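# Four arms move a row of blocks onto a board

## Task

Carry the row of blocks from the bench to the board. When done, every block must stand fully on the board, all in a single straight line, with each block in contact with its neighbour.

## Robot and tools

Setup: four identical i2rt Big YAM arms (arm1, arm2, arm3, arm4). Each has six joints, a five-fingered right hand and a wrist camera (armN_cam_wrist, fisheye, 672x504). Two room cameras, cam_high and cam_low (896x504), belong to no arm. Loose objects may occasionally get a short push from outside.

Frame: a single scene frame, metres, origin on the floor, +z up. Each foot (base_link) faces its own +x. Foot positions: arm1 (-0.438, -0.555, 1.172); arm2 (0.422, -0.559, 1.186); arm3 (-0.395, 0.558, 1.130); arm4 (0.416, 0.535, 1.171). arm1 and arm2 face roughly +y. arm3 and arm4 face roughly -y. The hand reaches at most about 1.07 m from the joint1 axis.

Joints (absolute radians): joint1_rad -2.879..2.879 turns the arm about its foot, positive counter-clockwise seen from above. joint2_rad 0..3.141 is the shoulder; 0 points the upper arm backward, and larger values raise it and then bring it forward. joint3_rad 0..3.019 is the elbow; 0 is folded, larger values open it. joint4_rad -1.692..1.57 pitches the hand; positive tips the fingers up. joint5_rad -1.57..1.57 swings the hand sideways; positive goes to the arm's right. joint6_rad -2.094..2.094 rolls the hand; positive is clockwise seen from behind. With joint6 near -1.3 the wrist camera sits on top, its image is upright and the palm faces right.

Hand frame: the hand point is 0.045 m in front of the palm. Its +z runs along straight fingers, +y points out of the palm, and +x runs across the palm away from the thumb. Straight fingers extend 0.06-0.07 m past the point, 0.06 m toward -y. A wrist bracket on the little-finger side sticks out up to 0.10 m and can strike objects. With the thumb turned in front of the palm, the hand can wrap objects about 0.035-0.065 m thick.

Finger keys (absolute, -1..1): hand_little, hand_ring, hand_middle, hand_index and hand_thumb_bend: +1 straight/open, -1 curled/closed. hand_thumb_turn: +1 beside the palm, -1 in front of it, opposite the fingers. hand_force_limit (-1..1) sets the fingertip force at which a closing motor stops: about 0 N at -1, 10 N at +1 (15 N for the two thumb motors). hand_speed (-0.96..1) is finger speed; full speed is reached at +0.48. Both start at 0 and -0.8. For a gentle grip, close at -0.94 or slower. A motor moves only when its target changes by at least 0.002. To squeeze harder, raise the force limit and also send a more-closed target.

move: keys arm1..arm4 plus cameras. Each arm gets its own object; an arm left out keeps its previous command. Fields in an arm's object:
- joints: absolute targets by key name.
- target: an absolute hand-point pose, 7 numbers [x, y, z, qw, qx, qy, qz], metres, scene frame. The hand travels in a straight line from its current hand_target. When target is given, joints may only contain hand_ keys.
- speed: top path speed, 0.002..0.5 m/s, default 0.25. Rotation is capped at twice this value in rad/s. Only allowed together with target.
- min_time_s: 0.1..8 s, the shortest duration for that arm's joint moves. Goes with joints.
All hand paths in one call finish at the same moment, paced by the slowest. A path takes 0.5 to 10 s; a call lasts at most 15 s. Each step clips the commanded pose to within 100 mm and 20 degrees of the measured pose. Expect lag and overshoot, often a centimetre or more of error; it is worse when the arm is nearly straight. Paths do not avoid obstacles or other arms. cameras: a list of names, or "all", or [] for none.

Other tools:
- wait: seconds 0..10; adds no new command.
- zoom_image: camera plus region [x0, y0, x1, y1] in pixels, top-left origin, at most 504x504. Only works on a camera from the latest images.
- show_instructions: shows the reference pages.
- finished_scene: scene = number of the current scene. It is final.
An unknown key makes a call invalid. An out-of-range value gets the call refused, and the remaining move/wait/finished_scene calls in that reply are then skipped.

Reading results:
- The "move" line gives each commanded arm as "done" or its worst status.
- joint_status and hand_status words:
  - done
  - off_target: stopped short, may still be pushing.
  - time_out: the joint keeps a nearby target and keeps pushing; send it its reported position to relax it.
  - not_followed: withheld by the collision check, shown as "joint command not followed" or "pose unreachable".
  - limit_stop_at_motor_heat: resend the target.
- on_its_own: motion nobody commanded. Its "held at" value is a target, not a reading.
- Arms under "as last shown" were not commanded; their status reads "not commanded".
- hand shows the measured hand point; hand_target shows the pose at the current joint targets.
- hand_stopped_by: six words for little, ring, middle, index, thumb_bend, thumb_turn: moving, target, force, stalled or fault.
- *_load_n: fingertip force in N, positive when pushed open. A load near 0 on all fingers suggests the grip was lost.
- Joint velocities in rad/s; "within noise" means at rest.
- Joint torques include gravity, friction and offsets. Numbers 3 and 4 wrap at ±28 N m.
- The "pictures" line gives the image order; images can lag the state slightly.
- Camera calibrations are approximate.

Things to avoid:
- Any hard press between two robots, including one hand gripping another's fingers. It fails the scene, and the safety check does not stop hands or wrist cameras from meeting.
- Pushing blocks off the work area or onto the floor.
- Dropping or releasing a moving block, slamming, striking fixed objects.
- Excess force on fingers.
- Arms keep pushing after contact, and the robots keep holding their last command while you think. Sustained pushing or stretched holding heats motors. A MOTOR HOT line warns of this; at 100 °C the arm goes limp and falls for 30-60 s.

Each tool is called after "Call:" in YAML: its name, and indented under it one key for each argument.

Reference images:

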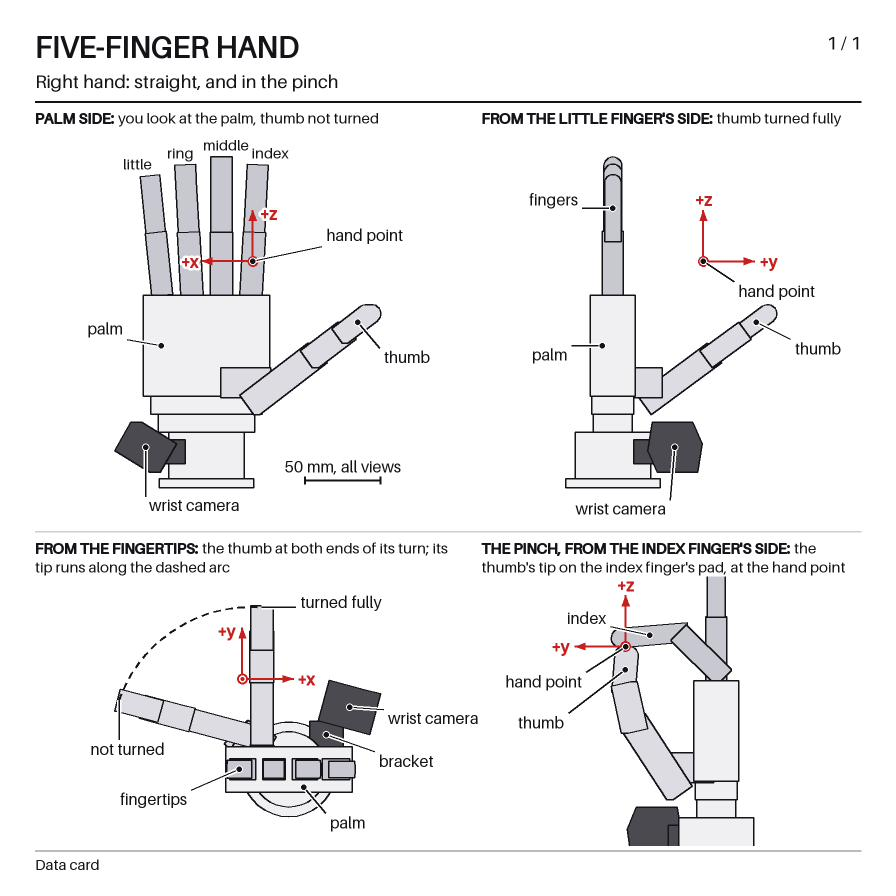

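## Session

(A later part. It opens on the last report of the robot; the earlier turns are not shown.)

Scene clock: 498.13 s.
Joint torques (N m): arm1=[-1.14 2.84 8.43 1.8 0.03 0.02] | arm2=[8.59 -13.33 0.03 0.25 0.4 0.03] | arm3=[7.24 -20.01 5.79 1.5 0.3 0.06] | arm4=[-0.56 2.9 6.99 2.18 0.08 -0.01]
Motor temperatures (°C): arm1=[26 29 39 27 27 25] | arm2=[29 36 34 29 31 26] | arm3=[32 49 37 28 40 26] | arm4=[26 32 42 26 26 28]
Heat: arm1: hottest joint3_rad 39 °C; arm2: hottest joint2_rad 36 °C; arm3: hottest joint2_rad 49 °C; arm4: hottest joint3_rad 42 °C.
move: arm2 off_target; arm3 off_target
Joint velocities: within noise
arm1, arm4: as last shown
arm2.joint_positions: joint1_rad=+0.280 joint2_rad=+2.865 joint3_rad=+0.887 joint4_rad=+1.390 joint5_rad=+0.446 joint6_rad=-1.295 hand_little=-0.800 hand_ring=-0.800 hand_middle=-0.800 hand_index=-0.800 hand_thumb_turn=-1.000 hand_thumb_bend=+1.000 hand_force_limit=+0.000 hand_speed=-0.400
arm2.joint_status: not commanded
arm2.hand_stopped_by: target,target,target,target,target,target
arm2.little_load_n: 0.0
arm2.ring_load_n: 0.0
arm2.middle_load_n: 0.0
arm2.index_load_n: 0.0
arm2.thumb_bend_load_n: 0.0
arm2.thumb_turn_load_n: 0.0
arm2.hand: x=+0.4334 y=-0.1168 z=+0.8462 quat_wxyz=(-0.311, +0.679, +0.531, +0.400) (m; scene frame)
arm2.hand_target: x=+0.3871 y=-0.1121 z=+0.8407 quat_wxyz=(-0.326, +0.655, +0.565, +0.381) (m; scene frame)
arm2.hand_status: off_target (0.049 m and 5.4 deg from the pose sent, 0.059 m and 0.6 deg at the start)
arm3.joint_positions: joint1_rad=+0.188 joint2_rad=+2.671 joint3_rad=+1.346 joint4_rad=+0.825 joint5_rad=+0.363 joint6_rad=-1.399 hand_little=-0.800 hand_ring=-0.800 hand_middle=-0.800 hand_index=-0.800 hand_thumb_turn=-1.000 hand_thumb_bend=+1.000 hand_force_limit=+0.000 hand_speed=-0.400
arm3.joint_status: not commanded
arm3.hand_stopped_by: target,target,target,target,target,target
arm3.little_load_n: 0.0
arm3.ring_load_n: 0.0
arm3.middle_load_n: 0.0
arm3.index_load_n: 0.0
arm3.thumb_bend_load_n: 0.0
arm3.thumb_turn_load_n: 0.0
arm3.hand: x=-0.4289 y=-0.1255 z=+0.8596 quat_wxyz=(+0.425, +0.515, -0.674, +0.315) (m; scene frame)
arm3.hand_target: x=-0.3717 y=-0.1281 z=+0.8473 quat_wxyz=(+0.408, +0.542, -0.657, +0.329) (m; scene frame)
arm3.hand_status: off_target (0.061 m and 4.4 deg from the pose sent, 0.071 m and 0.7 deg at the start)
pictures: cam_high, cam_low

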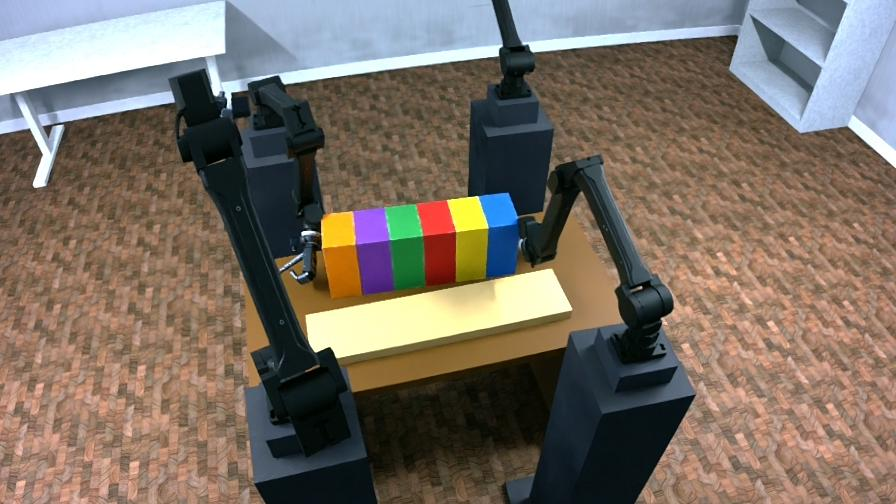

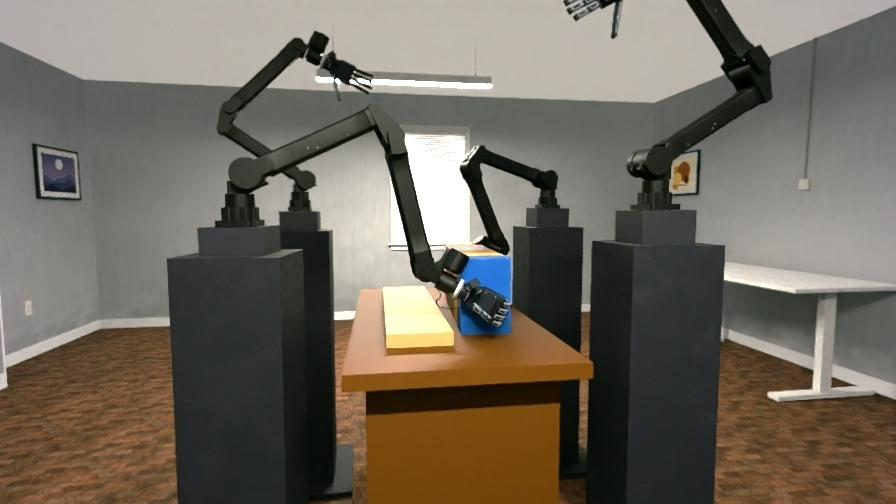

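Call:
move:
  arm2: {"target":[0.445,-0.112,0.842,-0.32,0.665,0.555,0.385],"speed":0.04}
  arm3: {"target":[-0.448,-0.13,0.85,0.412,0.535,-0.66,0.327],"speed":0.04}

Call:
move:
  arm2: {"target":[0.446,-0.078,0.840,-0.3447,0.6275,0.5969,0.3623],"speed":0.05}
  arm3: {"target":[-0.45,-0.172,0.838,0.3786,0.5876,-0.6178,0.3602],"speed":0.05}

Call:
move:
  arm2: {"target":[0.375,-0.078,0.840,-0.3447,0.6275,0.5969,0.3623],"speed":0.04}
  arm3: {"target":[-0.36,-0.172,0.838,0.3786,0.5876,-0.6178,0.3602],"speed":0.04}
  cameras: ["cam_high","cam_low"]

Call:
zoom_image:
  camera: "cam_high"
  region: [240, 170, 580, 370]

Call:
zoom_image:
  camera: "cam_low"
  region: [420, 220, 540, 340]

Scene clock: 544.93 s.
Joint torques (N m): arm1=[-0.67 2.84 8.38 1.81 0.01 0.02] | arm2=[-0.5 -12.1 -1.55 2.8 0.16 -0.13] | arm3=[-0.62 -20.66 3.44 3.03 0.06 -0.17] | arm4=[-0.67 2.84 6.98 2.17 0.08 0.01]
Motor temperatures (°C): arm1=[26 29 39 27 27 25] | arm2=[29 35 33 28 30 25] | arm3=[32 43 35 28 37 26] | arm4=[26 32 42 26 26 28]
Heat: arm1: hottest joint3_rad 39 °C; arm2: hottest joint2_rad 35 °C; arm3: hottest joint2_rad 43 °C; arm4: hottest joint3_rad 42 °C.
move: arm2 done; arm3 off_target
Joint velocities: within noise
arm1.joint_positions: joint1_rad=+0.007 joint2_rad=+0.575 joint3_rad=+1.450 joint4_rad=-1.372 joint5_rad=-0.054 joint6_rad=-1.342 hand_little=+1.000 hand_ring=+1.000 hand_middle=+1.000 hand_index=+1.000 hand_thumb_turn=+1.000 hand_thumb_bend=+1.000 hand_force_limit=+0.000 hand_speed=-0.800
arm1.joint_status: not commanded
arm1.hand_stopped_by: target,target,target,target,target,target
arm1.little_load_n: 0.0
arm1.ring_load_n: 0.0
arm1.middle_load_n: 0.0
arm1.index_load_n: 0.0
arm1.thumb_bend_load_n: 0.0
arm1.thumb_turn_load_n: 0.0
arm1.hand: x=-0.3917 y=-0.3538 z=+1.6909 quat_wxyz=(-0.411, +0.671, +0.536, +0.305) (m; scene frame)
arm1.hand_target: x=-0.3917 y=-0.3550 z=+1.7029 quat_wxyz=(-0.420, +0.665, +0.532, +0.313) (m; scene frame)
arm1.hand_status: not commanded
arm2.joint_positions: joint1_rad=+0.225 joint2_rad=+2.865 joint3_rad=+0.881 joint4_rad=+1.404 joint5_rad=+0.337 joint6_rad=-1.356 hand_little=-0.800 hand_ring=-0.800 hand_middle=-0.800 hand_index=-0.800 hand_thumb_turn=-1.000 hand_thumb_bend=+1.000 hand_force_limit=+0.000 hand_speed=-0.400
arm2.joint_status: not commanded
arm2.hand_stopped_by: target,target,target,target,target,target
arm2.little_load_n: 0.0
arm2.ring_load_n: 0.0
arm2.middle_load_n: 0.5
arm2.index_load_n: 0.0
arm2.thumb_bend_load_n: 0.0
arm2.thumb_turn_load_n: 0.0
arm2.hand: x=+0.4405 y=-0.1104 z=+0.8443 quat_wxyz=(-0.320, +0.666, +0.556, +0.382) (m; scene frame)
arm2.hand_target: x=+0.4449 y=-0.1122 z=+0.8420 quat_wxyz=(-0.320, +0.665, +0.555, +0.385) (m; scene frame)
arm2.hand_status: done (0.005 m and 0.4 deg from the pose sent, 0.013 m and 3.8 deg at the start)
arm3.joint_positions: joint1_rad=+0.147 joint2_rad=+2.671 joint3_rad=+1.346 joint4_rad=+0.831 joint5_rad=+0.266 joint6_rad=-1.436 hand_little=-0.800 hand_ring=-0.800 hand_middle=-0.800 hand_index=-0.800 hand_thumb_turn=-1.000 hand_thumb_bend=+1.000 hand_force_limit=+0.000 hand_speed=-0.400
arm3.joint_status: not commanded
arm3.hand_stopped_by: target,target,target,target,target,target
arm3.little_load_n: 0.0
arm3.ring_load_n: 0.0
arm3.middle_load_n: 0.0
arm3.index_load_n: 0.0
arm3.thumb_bend_load_n: 0.0
arm3.thumb_turn_load_n: 0.5
arm3.hand: x=-0.4412 y=-0.1332 z=+0.8577 quat_wxyz=(+0.409, +0.535, -0.662, +0.329) (m; scene frame)
arm3.hand_target: x=-0.4480 y=-0.1297 z=+0.8500 quat_wxyz=(+0.412, +0.535, -0.661, +0.327) (m; scene frame)
arm3.hand_status: off_target (0.011 m and 0.5 deg from the pose sent, 0.022 m and 3.4 deg at the start)
arm4.joint_positions: joint1_rad=+0.217 joint2_rad=+0.591 joint3_rad=+1.399 joint4_rad=-1.249 joint5_rad=+0.199 joint6_rad=-1.169 hand_little=+1.000 hand_ring=+1.000 hand_middle=+1.000 hand_index=+1.000 hand_thumb_turn=+1.000 hand_thumb_bend=+1.000 hand_force_limit=+0.000 hand_speed=-0.800
arm4.joint_status: not commanded
arm4.hand_stopped_by: target,target,target,target,target,target
arm4.little_load_n: 0.0
arm4.ring_load_n: 0.0
arm4.middle_load_n: 0.0
arm4.index_load_n: 0.0
arm4.thumb_bend_load_n: 0.0
arm4.thumb_turn_load_n: 0.0
arm4.hand: x=+0.3922 y=+0.3027 z=+1.6890 quat_wxyz=(+0.311, +0.508, -0.672, +0.441) (m; scene frame)
arm4.hand_target: x=+0.3919 y=+0.3039 z=+1.7010 quat_wxyz=(+0.316, +0.502, -0.667, +0.451) (m; scene frame)
arm4.hand_status: not commanded
pictures: none

Scene clock: 547.20 s.
Joint torques (N m): arm1=[-0.56 3.08 8.43 1.77 0.01 0.02] | arm2=[-0.32 -13.39 -0.83 1.74 0.07 -0.13] | arm3=[-1.08 -20.07 5.55 1.87 -0.04 -0.11] | arm4=[-0.62 2.84 6.98 2.14 0.07 0]
Motor temperatures (°C): arm1=[26 29 39 27 27 25] | arm2=[29 35 33 28 30 25] | arm3=[31 43 34 28 37 26] | arm4=[26 32 42 26 26 28]
Heat: arm1: hottest joint3_rad 39 °C; arm2: hottest joint2_rad 35 °C; arm3: hottest joint2_rad 43 °C; arm4: hottest joint3_rad 42 °C.
move: arm2 done; arm3 off_target
Joint velocities: within noise
arm1, arm4: as last shown
arm2.joint_positions: joint1_rad=+0.151 joint2_rad=+2.865 joint3_rad=+0.922 joint4_rad=+1.401 joint5_rad=+0.160 joint6_rad=-1.465 hand_little=-0.800 hand_ring=-0.800 hand_middle=-0.800 hand_index=-0.800 hand_thumb_turn=-1.000 hand_thumb_bend=+1.000 hand_force_limit=+0.000 hand_speed=-0.400
arm2.joint_status: not commanded
arm2.hand_stopped_by: target,target,target,target,target,target
arm2.little_load_n: 0.0
arm2.ring_load_n: 0.0
arm2.middle_load_n: 0.0
arm2.index_load_n: 0.0
arm2.thumb_bend_load_n: 0.0
arm2.thumb_turn_load_n: 0.0
arm2.hand: x=+0.4414 y=-0.0794 z=+0.8422 quat_wxyz=(-0.349, +0.627, +0.596, +0.361) (m; scene frame)
arm2.hand_target: x=+0.4460 y=-0.0782 z=+0.8400 quat_wxyz=(-0.345, +0.627, +0.597, +0.362) (m; scene frame)
arm2.hand_status: done (0.005 m and 0.5 deg from the pose sent, 0.033 m and 7.3 deg at the start)
arm3.joint_positions: joint1_rad=+0.096 joint2_rad=+2.702 joint3_rad=+1.431 joint4_rad=+0.809 joint5_rad=+0.069 joint6_rad=-1.527 hand_little=-0.800 hand_ring=-0.800 hand_middle=-0.800 hand_index=-0.800 hand_thumb_turn=-1.000 hand_thumb_bend=+1.000 hand_force_limit=+0.000 hand_speed=-0.400
arm3.joint_status: not commanded
arm3.hand_stopped_by: target,target,target,target,target,target
arm3.little_load_n: 0.0
arm3.ring_load_n: 0.0
arm3.middle_load_n: 0.0
arm3.index_load_n: 0.5
arm3.thumb_bend_load_n: 0.0
arm3.thumb_turn_load_n: 0.0
arm3.hand: x=-0.4421 y=-0.1743 z=+0.8557 quat_wxyz=(+0.381, +0.583, -0.615, +0.370) (m; scene frame)
arm3.hand_target: x=-0.4499 y=-0.1711 z=+0.8386 quat_wxyz=(+0.379, +0.588, -0.618, +0.360) (m; scene frame)
arm3.hand_status: off_target (0.020 m and 1.4 deg from the pose sent, 0.044 m and 9.3 deg at the start)
pictures: none

Scene clock: 549.97 s.
Joint torques (N m): arm1=[-0.73 3.14 8.46 1.69 0.02 0.03] | arm2=[7.65 -14.51 0.23 0.99 0.34 0.02] | arm3=[5.66 -20.42 6.26 1.4 0.18 0.12] | arm4=[-0.67 2.84 6.98 2.18 0.06 0]
Motor temperatures (°C): arm1=[26 29 39 27 27 25] | arm2=[29 35 33 28 30 25] | arm3=[31 43 34 28 36 26] | arm4=[26 32 42 26 26 28]
Heat: arm1: hottest joint3_rad 39 °C; arm2: hottest joint2_rad 35 °C; arm3: hottest joint2_rad 43 °C; arm4: hottest joint3_rad 42 °C.
move: arm2 off_target; arm3 off_target
Joint velocities: within noise
arm1, arm4: as last shown
arm1.middle_load_n: 0.5
arm1.index_load_n: 0.5
arm2.joint_positions: joint1_rad=+0.253 joint2_rad=+2.856 joint3_rad=+0.934 joint4_rad=+1.344 joint5_rad=+0.325 joint6_rad=-1.372 hand_little=-0.800 hand_ring=-0.800 hand_middle=-0.800 hand_index=-0.800 hand_thumb_turn=-1.000 hand_thumb_bend=+1.000 hand_force_limit=+0.000 hand_speed=-0.400
arm2.joint_status: not commanded
arm2.hand_stopped_by: target,target,target,target,target,target
arm2.little_load_n: 0.0
arm2.ring_load_n: 0.0
arm2.middle_load_n: 0.0
arm2.index_load_n: 0.0
arm2.thumb_bend_load_n: 0.0
arm2.thumb_turn_load_n: 0.0
arm2.hand: x=+0.4214 y=-0.0882 z=+0.8395 quat_wxyz=(-0.326, +0.651, +0.573, +0.376) (m; scene frame)
arm2.hand_target: x=+0.3764 y=-0.0799 z=+0.8404 quat_wxyz=(-0.345, +0.627, +0.597, +0.362) (m; scene frame)
arm2.hand_status: off_target (0.047 m and 4.7 deg from the pose sent, 0.066 m and 0.5 deg at the start)
arm3.joint_positions: joint1_rad=+0.165 joint2_rad=+2.703 joint3_rad=+1.441 joint4_rad=+0.790 joint5_rad=+0.198 joint6_rad=-1.478 hand_little=-0.800 hand_ring=-0.800 hand_middle=-0.800 hand_index=-0.800 hand_thumb_turn=-1.000 hand_thumb_bend=+1.000 hand_force_limit=+0.000 hand_speed=-0.400
arm3.joint_status: not commanded
arm3.hand_stopped_by: target,target,target,target,target,target
arm3.little_load_n: 0.0
arm3.ring_load_n: 0.0
arm3.middle_load_n: 0.0
arm3.index_load_n: 0.0
arm3.thumb_bend_load_n: 0.0
arm3.thumb_turn_load_n: 0.0
arm3.hand: x=-0.4145 y=-0.1695 z=+0.8564 quat_wxyz=(+0.398, +0.565, -0.632, +0.352) (m; scene frame)
arm3.hand_target: x=-0.3614 y=-0.1682 z=+0.8397 quat_wxyz=(+0.379, +0.588, -0.617, +0.360) (m; scene frame)
arm3.hand_status: off_target (0.058 m and 3.9 deg from the pose sent, 0.084 m and 1.4 deg at the start)
arm4.middle_load_n: -0.5
pictures: cam_high, cam_low

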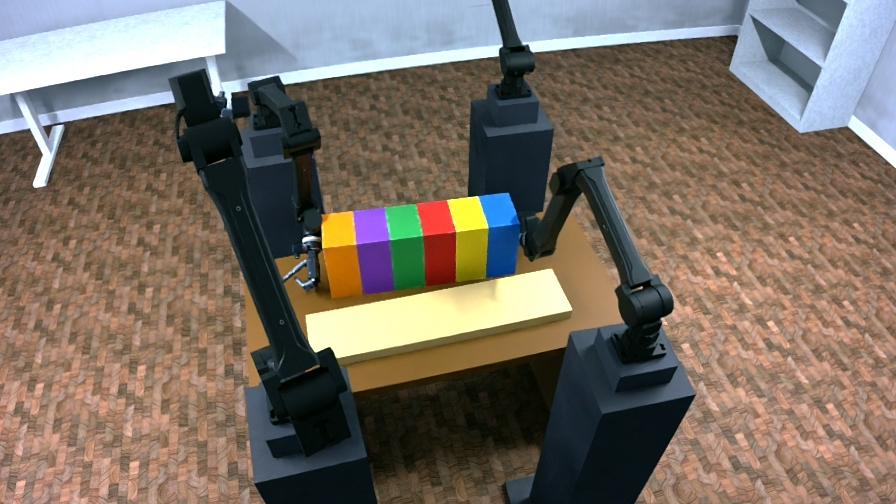

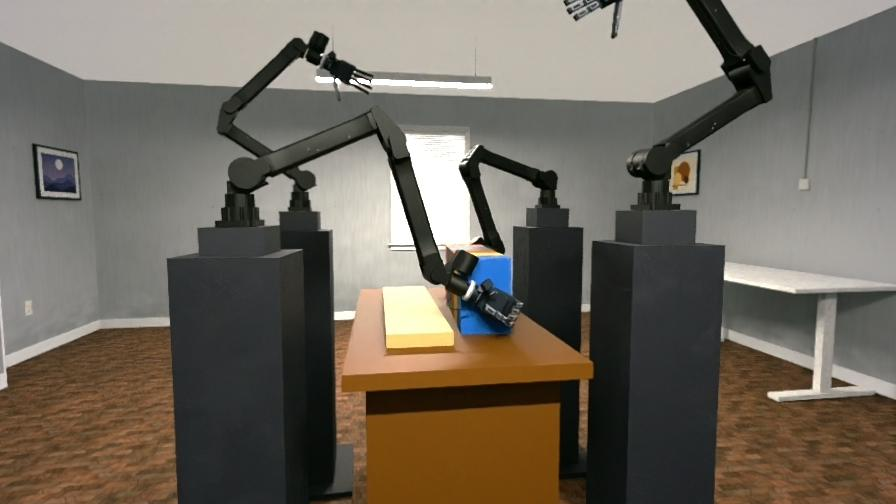

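Scaled by 1.482 from the camera's 896x504 image, which has a finer 1280x720 frame.

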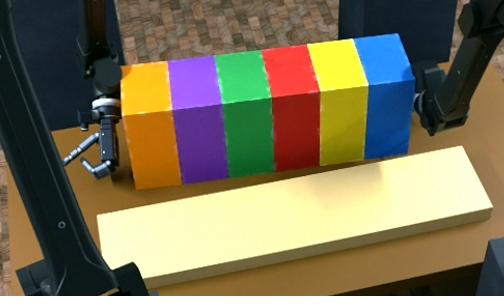

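Scaled by 4.200 from the camera's 896x504 image, which has a finer 1280x720 frame.

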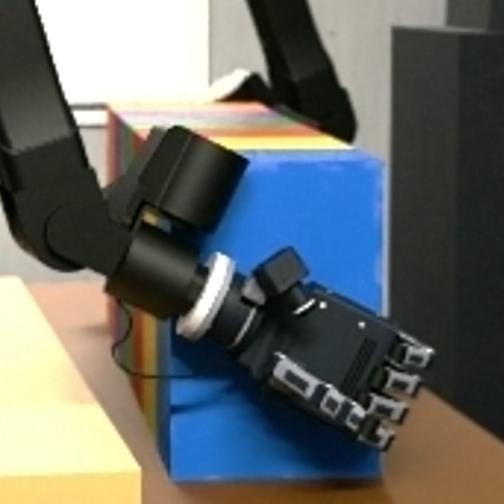

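Call:
move:
  arm2: {"joints":{"joint1_rad":0.41,"joint5_rad":0.255,"joint6_rad":-1.29},"min_time_s":2}
  arm3: {"joints":{"joint1_rad":0.42,"joint5_rad":0.13,"joint6_rad":-1.37},"min_time_s":2}
  cameras: ["cam_high","cam_low"]

Call:
zoom_image:
  camera: "cam_high"
  region: [240, 170, 580, 370]

Call:
zoom_image:
  camera: "cam_low"
  region: [330, 150, 600, 350]

Scene clock: 586.83 s.
Joint torques (N m): arm1=[-0.67 3.31 8.43 1.72 0.02 0.02] | arm2=[12.28 -14.45 0.79 0.99 0.13 0.02] | arm3=[18.67 -20.78 6.13 1.44 -0.32 0.13] | arm4=[-0.73 2.84 7.02 2.17 0.08 0.01]
Motor temperatures (°C): arm1=[26 29 39 27 27 25] | arm2=[29 36 33 28 29 25] | arm3=[32 43 34 28 34 26] | arm4=[26 32 42 26 26 28]
Heat: arm1: hottest joint3_rad 39 °C; arm2: hottest joint2_rad 36 °C; arm3: hottest joint2_rad 43 °C; arm4: hottest joint3_rad 42 °C.
move: arm2 time_out; arm3 time_out
Joint velocities: within noise
arm1, arm4: as last shown
arm1.middle_load_n: 0.0
arm1.index_load_n: 0.0
arm2.joint_positions: joint1_rad=+0.264 joint2_rad=+2.856 joint3_rad=+0.927 joint4_rad=+1.344 joint5_rad=+0.257 joint6_rad=-1.298 hand_little=-0.800 hand_ring=-0.800 hand_middle=-0.800 hand_index=-0.800 hand_thumb_turn=-1.000 hand_thumb_bend=+1.000 hand_force_limit=+0.000 hand_speed=-0.400
arm2.joint_status: joint1_rad time_out (moved +0.012 of +0.157); the others done
arm2.hand_stopped_by: target,target,target,target,target,target
arm2.little_load_n: 0.5
arm2.ring_load_n: 0.0
arm2.middle_load_n: 0.0
arm2.index_load_n: 0.0
arm2.thumb_bend_load_n: 0.0
arm2.thumb_turn_load_n: 0.0
arm2.on_its_own: joint1_rad reads +0.264 and still pushes toward +0.410 since a time_out
arm2.hand: x=+0.4015 y=-0.0911 z=+0.8314 quat_wxyz=(-0.355, +0.662, +0.568, +0.336) (m; scene frame)
arm2.hand_target: x=+0.3279 y=-0.0854 z=+0.8324 quat_wxyz=(-0.385, +0.619, +0.611, +0.310) (m; scene frame)
arm2.hand_status: not commanded
arm3.joint_positions: joint1_rad=+0.179 joint2_rad=+2.703 joint3_rad=+1.441 joint4_rad=+0.790 joint5_rad=+0.140 joint6_rad=-1.392 hand_little=-0.800 hand_ring=-0.800 hand_middle=-0.800 hand_index=-0.800 hand_thumb_turn=-1.000 hand_thumb_bend=+1.000 hand_force_limit=+0.000 hand_speed=-0.400
arm3.joint_status: joint1_rad time_out (moved +0.014 of +0.255); the others done
arm3.hand_stopped_by: target,target,target,target,target,target
arm3.little_load_n: 0.0
arm3.ring_load_n: 0.0
arm3.middle_load_n: 0.0
arm3.index_load_n: 0.0
arm3.thumb_bend_load_n: 0.0
arm3.thumb_turn_load_n: 0.0
arm3.on_its_own: joint1_rad reads +0.179 and still pushes toward +0.420 since a time_out
arm3.hand: x=-0.3903 y=-0.1710 z=+0.8497 quat_wxyz=(+0.360, +0.554, -0.643, +0.387) (m; scene frame)
arm3.hand_target: x=-0.2149 y=-0.1479 z=+0.8318 quat_wxyz=(+0.300, +0.628, -0.579, +0.425) (m; scene frame)
arm3.hand_status: not commanded
arm4.middle_load_n: 0.0
arm4.thumb_bend_load_n: -0.5
pictures: cam_high, cam_low

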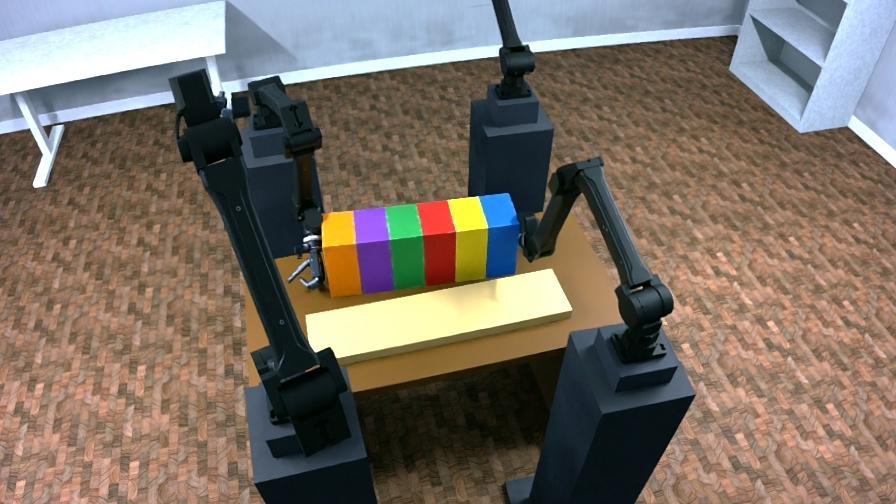

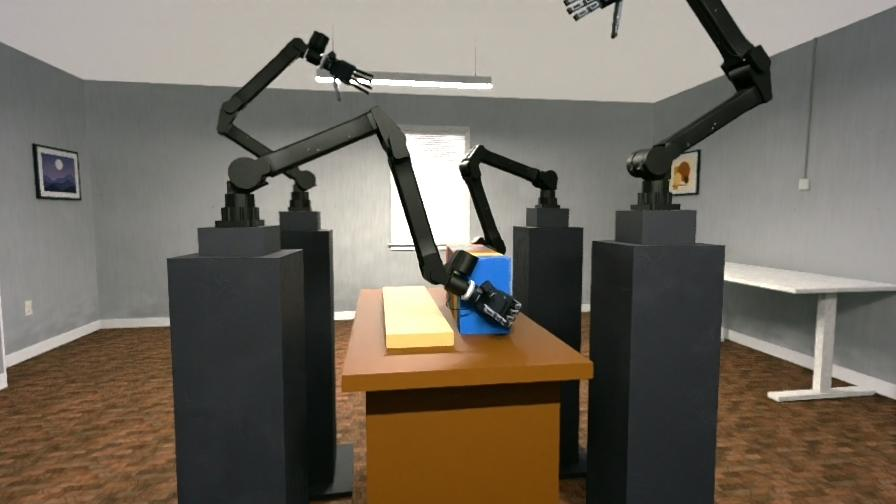

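Scaled by 1.482 from the camera's 896x504 image, which has a finer 1280x720 frame.

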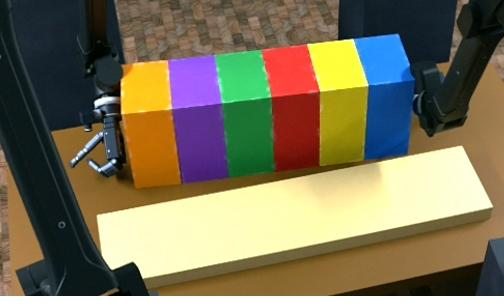

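Scaled by 1.867 from the camera's 896x504 image, which has a finer 1280x720 frame.

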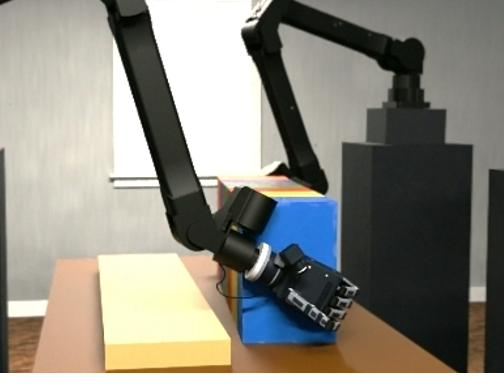

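Call:
move:
  arm2: {"joints":{"joint5_rad":0.18},"min_time_s":1.5}
  arm3: {"joints":{"joint5_rad":0.06},"min_time_s":1.5}
  cameras: ["cam_high","cam_low"]

Call:
zoom_image:
  camera: "cam_high"
  region: [240, 170, 580, 370]

Scene clock: 599.60 s.
Joint torques (N m): arm1=[-0.67 2.96 8.4 1.77 0.03 0.03] | arm2=[12.22 -14.45 0.79 1.02 0.1 0.02] | arm3=[19.02 -19.66 6.04 1.44 -1.15 0.08] | arm4=[-0.5 2.96 6.94 2.18 0.07 0.02]
Motor temperatures (°C): arm1=[26 29 39 27 27 25] | arm2=[30 36 33 28 28 25] | arm3=[33 42 34 28 34 26] | arm4=[26 32 42 26 26 28]
Heat: arm1: hottest joint3_rad 39 °C; arm2: hottest joint2_rad 36 °C; arm3: hottest joint2_rad 42 °C; arm4: hottest joint3_rad 42 °C.
move: arm2 done; arm3 time_out
Joint velocities: within noise
arm1, arm4: as last shown
arm2.joint_positions: joint1_rad=+0.265 joint2_rad=+2.856 joint3_rad=+0.927 joint4_rad=+1.344 joint5_rad=+0.182 joint6_rad=-1.298 hand_little=-0.800 hand_ring=-0.800 hand_middle=-0.800 hand_index=-0.800 hand_thumb_turn=-1.000 hand_thumb_bend=+1.000 hand_force_limit=+0.000 hand_speed=-0.400
arm2.joint_status: all done
arm2.hand_stopped_by: target,target,target,target,target,target
arm2.little_load_n: 0.0
arm2.ring_load_n: 0.0
arm2.middle_load_n: 0.0
arm2.index_load_n: 0.0
arm2.thumb_bend_load_n: 0.0
arm2.thumb_turn_load_n: 0.0
arm2.on_its_own: joint1_rad reads +0.265 and still pushes toward +0.410 since a time_out
arm2.hand: x=+0.3870 y=-0.0890 z=+0.8277 quat_wxyz=(-0.373, +0.652, +0.584, +0.309) (m; scene frame)
arm2.hand_target: x=+0.3133 y=-0.0854 z=+0.8287 quat_wxyz=(-0.401, +0.608, +0.625, +0.281) (m; scene frame)
arm2.hand_status: not commanded
arm3.joint_positions: joint1_rad=+0.179 joint2_rad=+2.703 joint3_rad=+1.441 joint4_rad=+0.790 joint5_rad=+0.090 joint6_rad=-1.392 hand_little=-0.800 hand_ring=-0.800 hand_middle=-0.800 hand_index=-0.800 hand_thumb_turn=-1.000 hand_thumb_bend=+1.000 hand_force_limit=+0.000 hand_speed=-0.400
arm3.joint_status: joint5_rad time_out (moved -0.050 of -0.080)
arm3.hand_stopped_by: target,target,target,target,target,target
arm3.little_load_n: 0.0
arm3.ring_load_n: 0.0
arm3.middle_load_n: 0.0
arm3.index_load_n: 0.0
arm3.thumb_bend_load_n: 0.0
arm3.thumb_turn_load_n: 0.0
arm3.on_its_own: joint1_rad reads +0.179 and still pushes toward +0.420 since a time_out; joint5_rad reads +0.090 and still pushes toward +0.060 since a time_out
arm3.hand: x=-0.3808 y=-0.1732 z=+0.8480 quat_wxyz=(+0.344, +0.564, -0.635, +0.400) (m; scene frame)
arm3.hand_target: x=-0.2011 y=-0.1475 z=+0.8296 quat_wxyz=(+0.275, +0.640, -0.566, +0.440) (m; scene frame)
arm3.hand_status: not commanded
arm4.thumb_bend_load_n: 0.0
pictures: cam_high, cam_low

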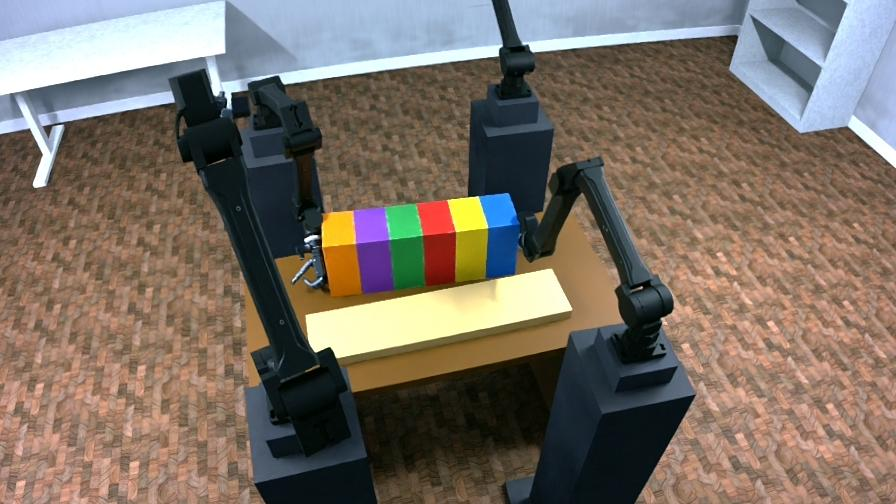

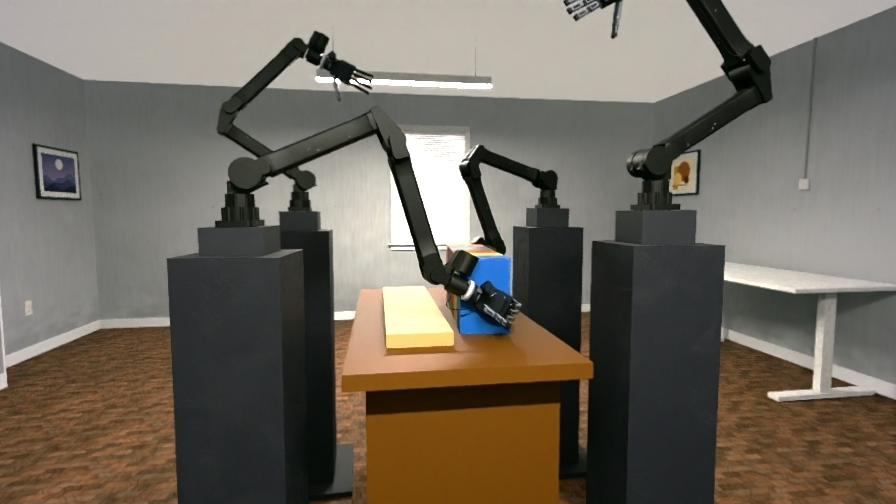

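Scaled by 1.482 from the camera's 896x504 image, which has a finer 1280x720 frame.

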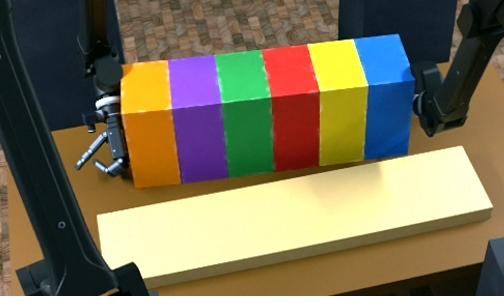

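Call:
move:
  arm2: {"joints":{"joint5_rad":0.07},"min_time_s":1.5}
  arm3: {"joints":{"joint5_rad":0.03},"min_time_s":1.5}
  cameras: ["cam_high"]

Call:
zoom_image:
  camera: "cam_high"
  region: [240, 170, 580, 370]

Scene clock: 623.17 s.
Joint torques (N m): arm1=[-0.56 3.02 8.4 1.73 0.01 0.03] | arm2=[12.22 -14.45 0.96 1.02 -2.51 0.16] | arm3=[19.14 -20.48 6.05 1.65 -1.79 0.14] | arm4=[-0.56 2.78 6.99 2.15 0.08 0]
Motor temperatures (°C): arm1=[26 29 39 27 27 25] | arm2=[30 37 32 28 29 25] | arm3=[35 42 34 28 35 26] | arm4=[26 32 42 26 26 28]
Heat: arm1: hottest joint3_rad 39 °C; arm2: hottest joint2_rad 37 °C; arm3: hottest joint2_rad 42 °C; arm4: hottest joint3_rad 42 °C.
move: arm2 time_out; arm3 time_out
Joint velocities: arm1=[within noise] | arm2=[within noise] | arm3=[within noise] | arm4=[-0.005 -0.005 -0.002 0.046 -0.022 0.007]
arm1, arm4: as last shown
arm1.little_load_n: -0.5
arm2.joint_positions: joint1_rad=+0.265 joint2_rad=+2.856 joint3_rad=+0.924 joint4_rad=+1.344 joint5_rad=+0.135 joint6_rad=-1.313 hand_little=-0.800 hand_ring=-0.800 hand_middle=-0.800 hand_index=-0.800 hand_thumb_turn=-1.000 hand_thumb_bend=+1.000 hand_force_limit=+0.000 hand_speed=-0.400
arm2.joint_status: joint5_rad time_out (moved -0.047 of -0.112)
arm2.hand_stopped_by: target,target,target,target,target,target
arm2.little_load_n: 0.0
arm2.ring_load_n: 0.0
arm2.middle_load_n: 0.0
arm2.index_load_n: 0.0
arm2.thumb_bend_load_n: 0.0
arm2.thumb_turn_load_n: 0.0
arm2.on_its_own: joint1_rad reads +0.265 and still pushes toward +0.410 since a time_out; joint5_rad reads +0.135 and still pushes toward +0.070 since a time_out
arm2.hand: x=+0.3783 y=-0.0889 z=+0.8261 quat_wxyz=(-0.381, +0.641, +0.599, +0.293) (m; scene frame)
arm2.hand_target: x=+0.2918 y=-0.0872 z=+0.8243 quat_wxyz=(-0.423, +0.590, +0.645, +0.238) (m; scene frame)
arm2.hand_status: not commanded
arm3.joint_positions: joint1_rad=+0.179 joint2_rad=+2.704 joint3_rad=+1.441 joint4_rad=+0.790 joint5_rad=+0.078 joint6_rad=-1.392 hand_little=-0.800 hand_ring=-0.800 hand_middle=-0.800 hand_index=-0.800 hand_thumb_turn=-1.000 hand_thumb_bend=+1.000 hand_force_limit=+0.000 hand_speed=-0.400
arm3.joint_status: joint5_rad time_out (moved -0.012 of -0.060)
arm3.hand_stopped_by: target,target,target,target,target,target
arm3.little_load_n: 0.0
arm3.ring_load_n: 0.0
arm3.middle_load_n: 0.0
arm3.index_load_n: 0.0
arm3.thumb_bend_load_n: 0.0
arm3.thumb_turn_load_n: 0.0
arm3.on_its_own: joint1_rad reads +0.179 and still pushes toward +0.420 since a time_out; joint5_rad reads +0.078 and still pushes toward +0.030 since a time_out
arm3.hand: x=-0.3784 y=-0.1733 z=+0.8468 quat_wxyz=(+0.340, +0.567, -0.633, +0.403) (m; scene frame)
arm3.hand_target: x=-0.1950 y=-0.1470 z=+0.8288 quat_wxyz=(+0.263, +0.646, -0.561, +0.446) (m; scene frame)
arm3.hand_status: not commanded
pictures: cam_high

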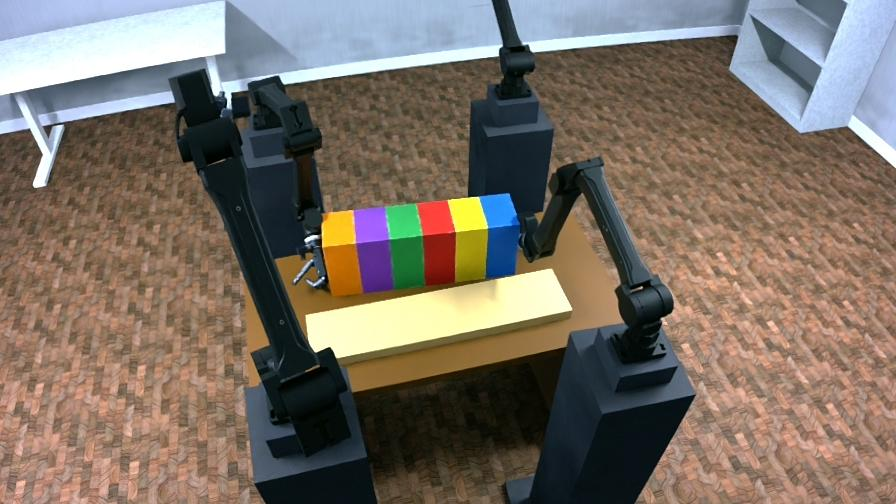

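Scaled by 1.482 from the camera's 896x504 image, which has a finer 1280x720 frame.

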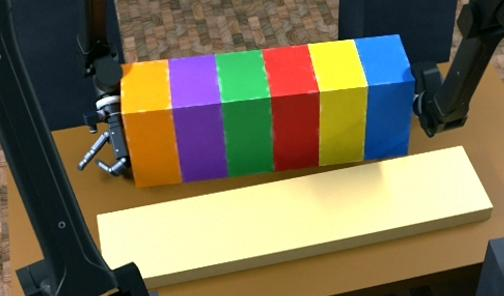

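Call:
move:
  arm2: {"joints":{"joint1_rad":0.43,"joint2_rad":2.686,"joint3_rad":0.897,"joint4_rad":1.32},"min_time_s":3}
  arm3: {"joints":{"joint1_rad":0.44,"joint2_rad":2.499,"joint3_rad":1.462,"joint4_rad":0.80},"min_time_s":3}
  cameras: ["cam_high","cam_low"]

Call:
zoom_image:
  camera: "cam_high"
  region: [240, 170, 580, 370]

Call:
zoom_image:
  camera: "cam_low"
  region: [330, 150, 600, 350]

Scene clock: 662.43 s.
Joint torques (N m): arm1=[-0.79 3.08 8.36 1.76 0.04 0.03] | arm2=[12.98 -20.54 2.29 2.88 -1.93 0.21] | arm3=[21.3 -33.73 8.08 3.23 -2.14 0.35] | arm4=[-0.73 2.9 6.95 2.15 0.07 0]
Motor temperatures (°C): arm1=[26 29 39 27 27 25] | arm2=[31 36 32 28 38 25] | arm3=[38 46 34 28 40 26] | arm4=[26 32 42 26 26 28]
Heat: arm1: hottest joint3_rad 39 °C; arm2: hottest joint5_rad 38 °C; arm3: hottest joint2_rad 46 °C; arm4: hottest joint3_rad 42 °C.
move: arm2 time_out; arm3 time_out
Joint velocities: within noise
arm1, arm4: as last shown
arm1.little_load_n: 0.0
arm1.index_load_n: 0.5
arm2.joint_positions: joint1_rad=+0.275 joint2_rad=+2.774 joint3_rad=+0.852 joint4_rad=+1.303 joint5_rad=+0.121 joint6_rad=-1.319 hand_little=-0.800 hand_ring=-0.800 hand_middle=-0.800 hand_index=-0.800 hand_thumb_turn=-1.000 hand_thumb_bend=+1.000 hand_force_limit=+0.000 hand_speed=-0.400
arm2.joint_status: joint1_rad time_out (moved +0.009 of +0.165); the others done
arm2.hand_stopped_by: target,target,target,target,target,target
arm2.little_load_n: 0.5
arm2.ring_load_n: 0.0
arm2.middle_load_n: 0.0
arm2.index_load_n: 0.0
arm2.thumb_bend_load_n: 0.0
arm2.thumb_turn_load_n: 0.0
arm2.on_its_own: joint1_rad reads +0.275 and still pushes toward +0.430 since a time_out; joint5_rad reads +0.121 and still pushes toward +0.070 since a time_out
arm2.hand: x=+0.3733 y=-0.0959 z=+0.8497 quat_wxyz=(-0.373, +0.639, +0.612, +0.281) (m; scene frame)
arm2.hand_target: x=+0.2645 y=-0.0511 z=+0.8959 quat_wxyz=(-0.466, +0.567, +0.630, +0.252) (m; scene frame)
arm2.hand_status: not commanded
arm3.joint_positions: joint1_rad=+0.177 joint2_rad=+2.631 joint3_rad=+1.411 joint4_rad=+0.773 joint5_rad=+0.086 joint6_rad=-1.414 hand_little=-0.800 hand_ring=-0.800 hand_middle=-0.800 hand_index=-0.800 hand_thumb_turn=-1.000 hand_thumb_bend=+1.000 hand_force_limit=+0.000 hand_speed=-0.400
arm3.joint_status: joint1_rad time_out (moved -0.002 of +0.261); the others done
arm3.hand_stopped_by: target,target,target,target,target,target
arm3.little_load_n: 0.0
arm3.ring_load_n: 0.0
arm3.middle_load_n: 0.0
arm3.index_load_n: 0.0
arm3.thumb_bend_load_n: 0.0
arm3.thumb_turn_load_n: 0.0
arm3.on_its_own: joint1_rad reads +0.177 and still pushes toward +0.440 since a time_out; joint5_rad reads +0.086 and still pushes toward +0.030 since a time_out; joint6_rad reads -1.414 and still pushes toward -1.370 since a time_out
arm3.hand: x=-0.3812 y=-0.1842 z=+0.8862 quat_wxyz=(+0.354, +0.566, -0.624, +0.406) (m; scene frame)
arm3.hand_target: x=-0.1507 y=-0.2169 z=+1.0095 quat_wxyz=(+0.308, +0.595, -0.508, +0.542) (m; scene frame)
arm3.hand_status: not commanded
pictures: cam_high, cam_low

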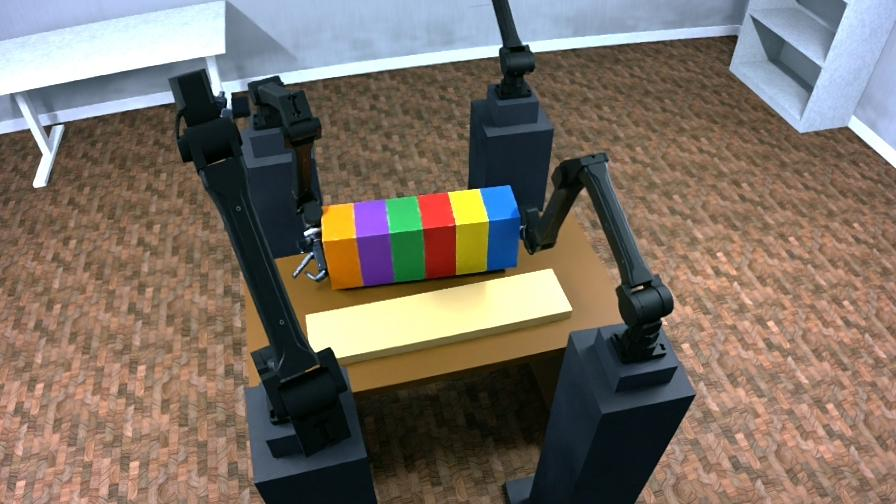

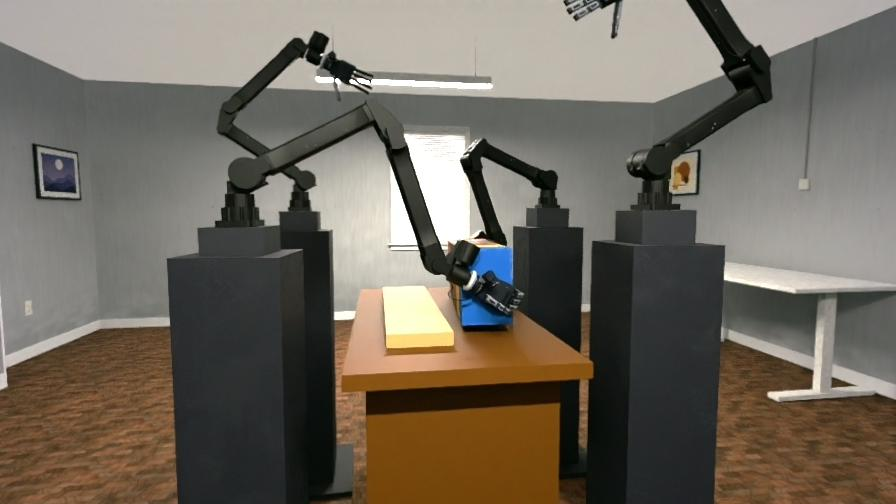

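Scaled by 1.482 from the camera's 896x504 image, which has a finer 1280x720 frame.

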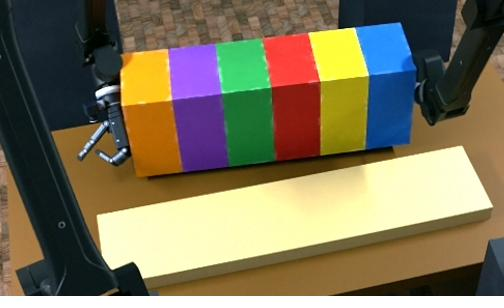

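Scaled by 1.867 from the camera's 896x504 image, which has a finer 1280x720 frame.

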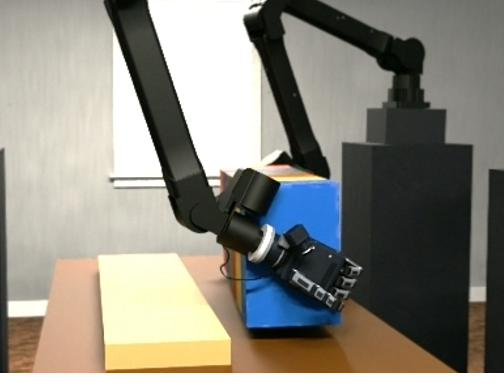

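Call:
move:
  arm2: {"joints":{"joint2_rad":2.535,"joint3_rad":0.836,"joint4_rad":1.261},"min_time_s":3}
  arm3: {"joints":{"joint2_rad":2.416,"joint3_rad":1.425,"joint4_rad":0.733},"min_time_s":3}
  cameras: ["cam_high","cam_low"]

Call:
zoom_image:
  camera: "cam_high"
  region: [240, 170, 580, 370]

Call:
zoom_image:
  camera: "cam_low"
  region: [330, 150, 600, 350]

Scene clock: 683.00 s.
Joint torques (N m): arm1=[-0.67 3.08 8.39 1.62 0.03 0] | arm2=[12.98 -20.89 3.62 3.19 -1.88 0.29] | arm3=[22.71 -32.91 8.25 2.92 -1.53 0.37] | arm4=[-0.62 2.9 6.93 2.17 0.07 0]
Motor temperatures (°C): arm1=[26 29 39 27 27 25] | arm2=[31 36 32 28 37 25] | arm3=[39 55 36 28 42 26] | arm4=[26 32 42 26 26 28]
Heat: arm1: hottest joint3_rad 39 °C; arm2: hottest joint5_rad 37 °C; arm3: hottest joint2_rad 55 °C; arm4: hottest joint3_rad 42 °C.
move: arm2 done; arm3 done
Joint velocities: within noise
arm1, arm4: as last shown
arm1.index_load_n: 0.0
arm2.joint_positions: joint1_rad=+0.275 joint2_rad=+2.627 joint3_rad=+0.784 joint4_rad=+1.237 joint5_rad=+0.120 joint6_rad=-1.327 hand_little=-0.800 hand_ring=-0.800 hand_middle=-0.800 hand_index=-0.800 hand_thumb_turn=-1.000 hand_thumb_bend=+1.000 hand_force_limit=+0.000 hand_speed=-0.400
arm2.joint_status: all done
arm2.hand_stopped_by: target,target,target,target,target,target
arm2.little_load_n: 0.0
arm2.ring_load_n: 0.0
arm2.middle_load_n: 0.0
arm2.index_load_n: 0.0
arm2.thumb_bend_load_n: 0.0
arm2.thumb_turn_load_n: 0.0
arm2.on_its_own: joint1_rad reads +0.275 and still pushes toward +0.430 since a time_out; joint5_rad reads +0.120 and still pushes toward +0.070 since a time_out
arm2.hand: x=+0.3689 y=-0.0806 z=+0.8983 quat_wxyz=(-0.377, +0.634, +0.612, +0.285) (m; scene frame)
arm2.hand_target: x=+0.2565 y=-0.0347 z=+0.9516 quat_wxyz=(-0.478, +0.562, +0.624, +0.257) (m; scene frame)
arm2.hand_status: not commanded
arm3.joint_positions: joint1_rad=+0.164 joint2_rad=+2.536 joint3_rad=+1.375 joint4_rad=+0.711 joint5_rad=+0.069 joint6_rad=-1.414 hand_little=-0.800 hand_ring=-0.800 hand_middle=-0.800 hand_index=-0.800 hand_thumb_turn=-1.000 hand_thumb_bend=+1.000 hand_force_limit=+0.000 hand_speed=-0.400
arm3.joint_status: all done
arm3.hand_stopped_by: target,target,target,target,target,target
arm3.little_load_n: 0.0
arm3.ring_load_n: 0.0
arm3.middle_load_n: 0.0
arm3.index_load_n: 0.0
arm3.thumb_bend_load_n: 0.0
arm3.thumb_turn_load_n: 0.0
arm3.on_its_own: joint1_rad reads +0.164 and still pushes toward +0.440 since a time_out; joint5_rad reads +0.069 and still pushes toward +0.030 since a time_out; joint6_rad reads -1.414 and still pushes toward -1.370 since a time_out
arm3.hand: x=-0.3866 y=-0.1914 z=+0.9273 quat_wxyz=(+0.350, +0.567, -0.625, +0.407) (m; scene frame)
arm3.hand_target: x=-0.1516 y=-0.2140 z=+1.0415 quat_wxyz=(+0.304, +0.600, -0.512, +0.534) (m; scene frame)
arm3.hand_status: not commanded
pictures: cam_high, cam_low

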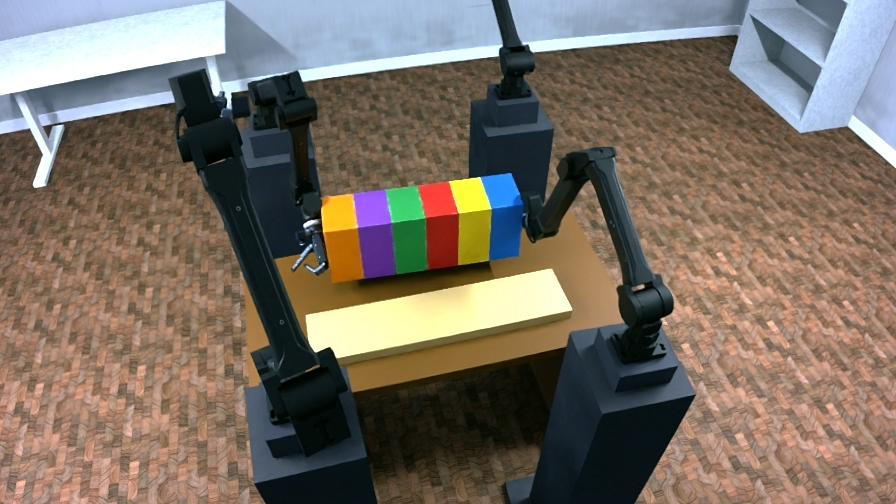

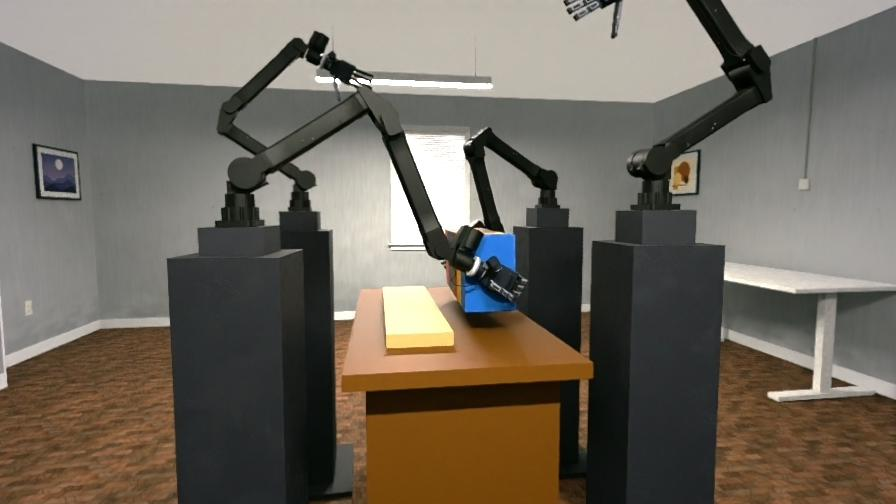

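Scaled by 1.482 from the camera's 896x504 image, which has a finer 1280x720 frame.

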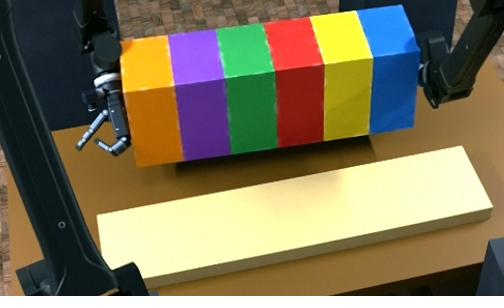

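Scaled by 1.867 from the camera's 896x504 image, which has a finer 1280x720 frame.

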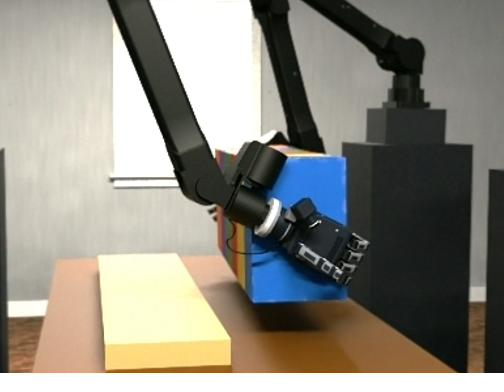

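Call:
zoom_image:
  camera: "cam_high"
  region: [310, 165, 430, 295]

Call:
zoom_image:
  camera: "cam_high"
  region: [415, 165, 535, 295]

Scaled by 3.877 from the camera's 896x504 image, which has a finer 1280x720 frame.

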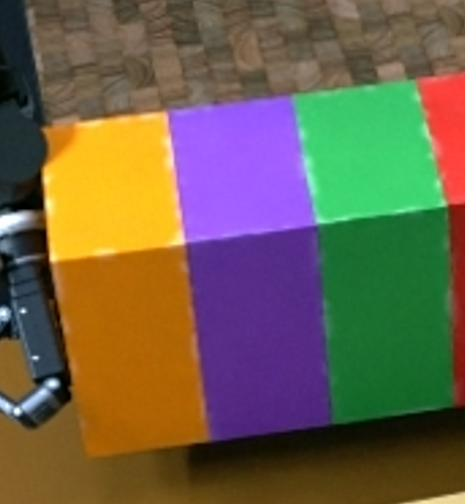

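Scaled by 3.877 from the camera's 896x504 image, which has a finer 1280x720 frame.

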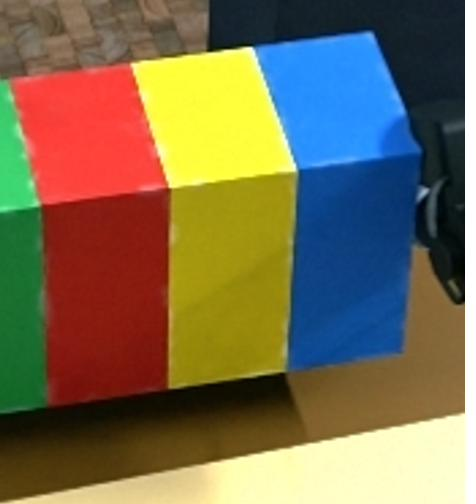

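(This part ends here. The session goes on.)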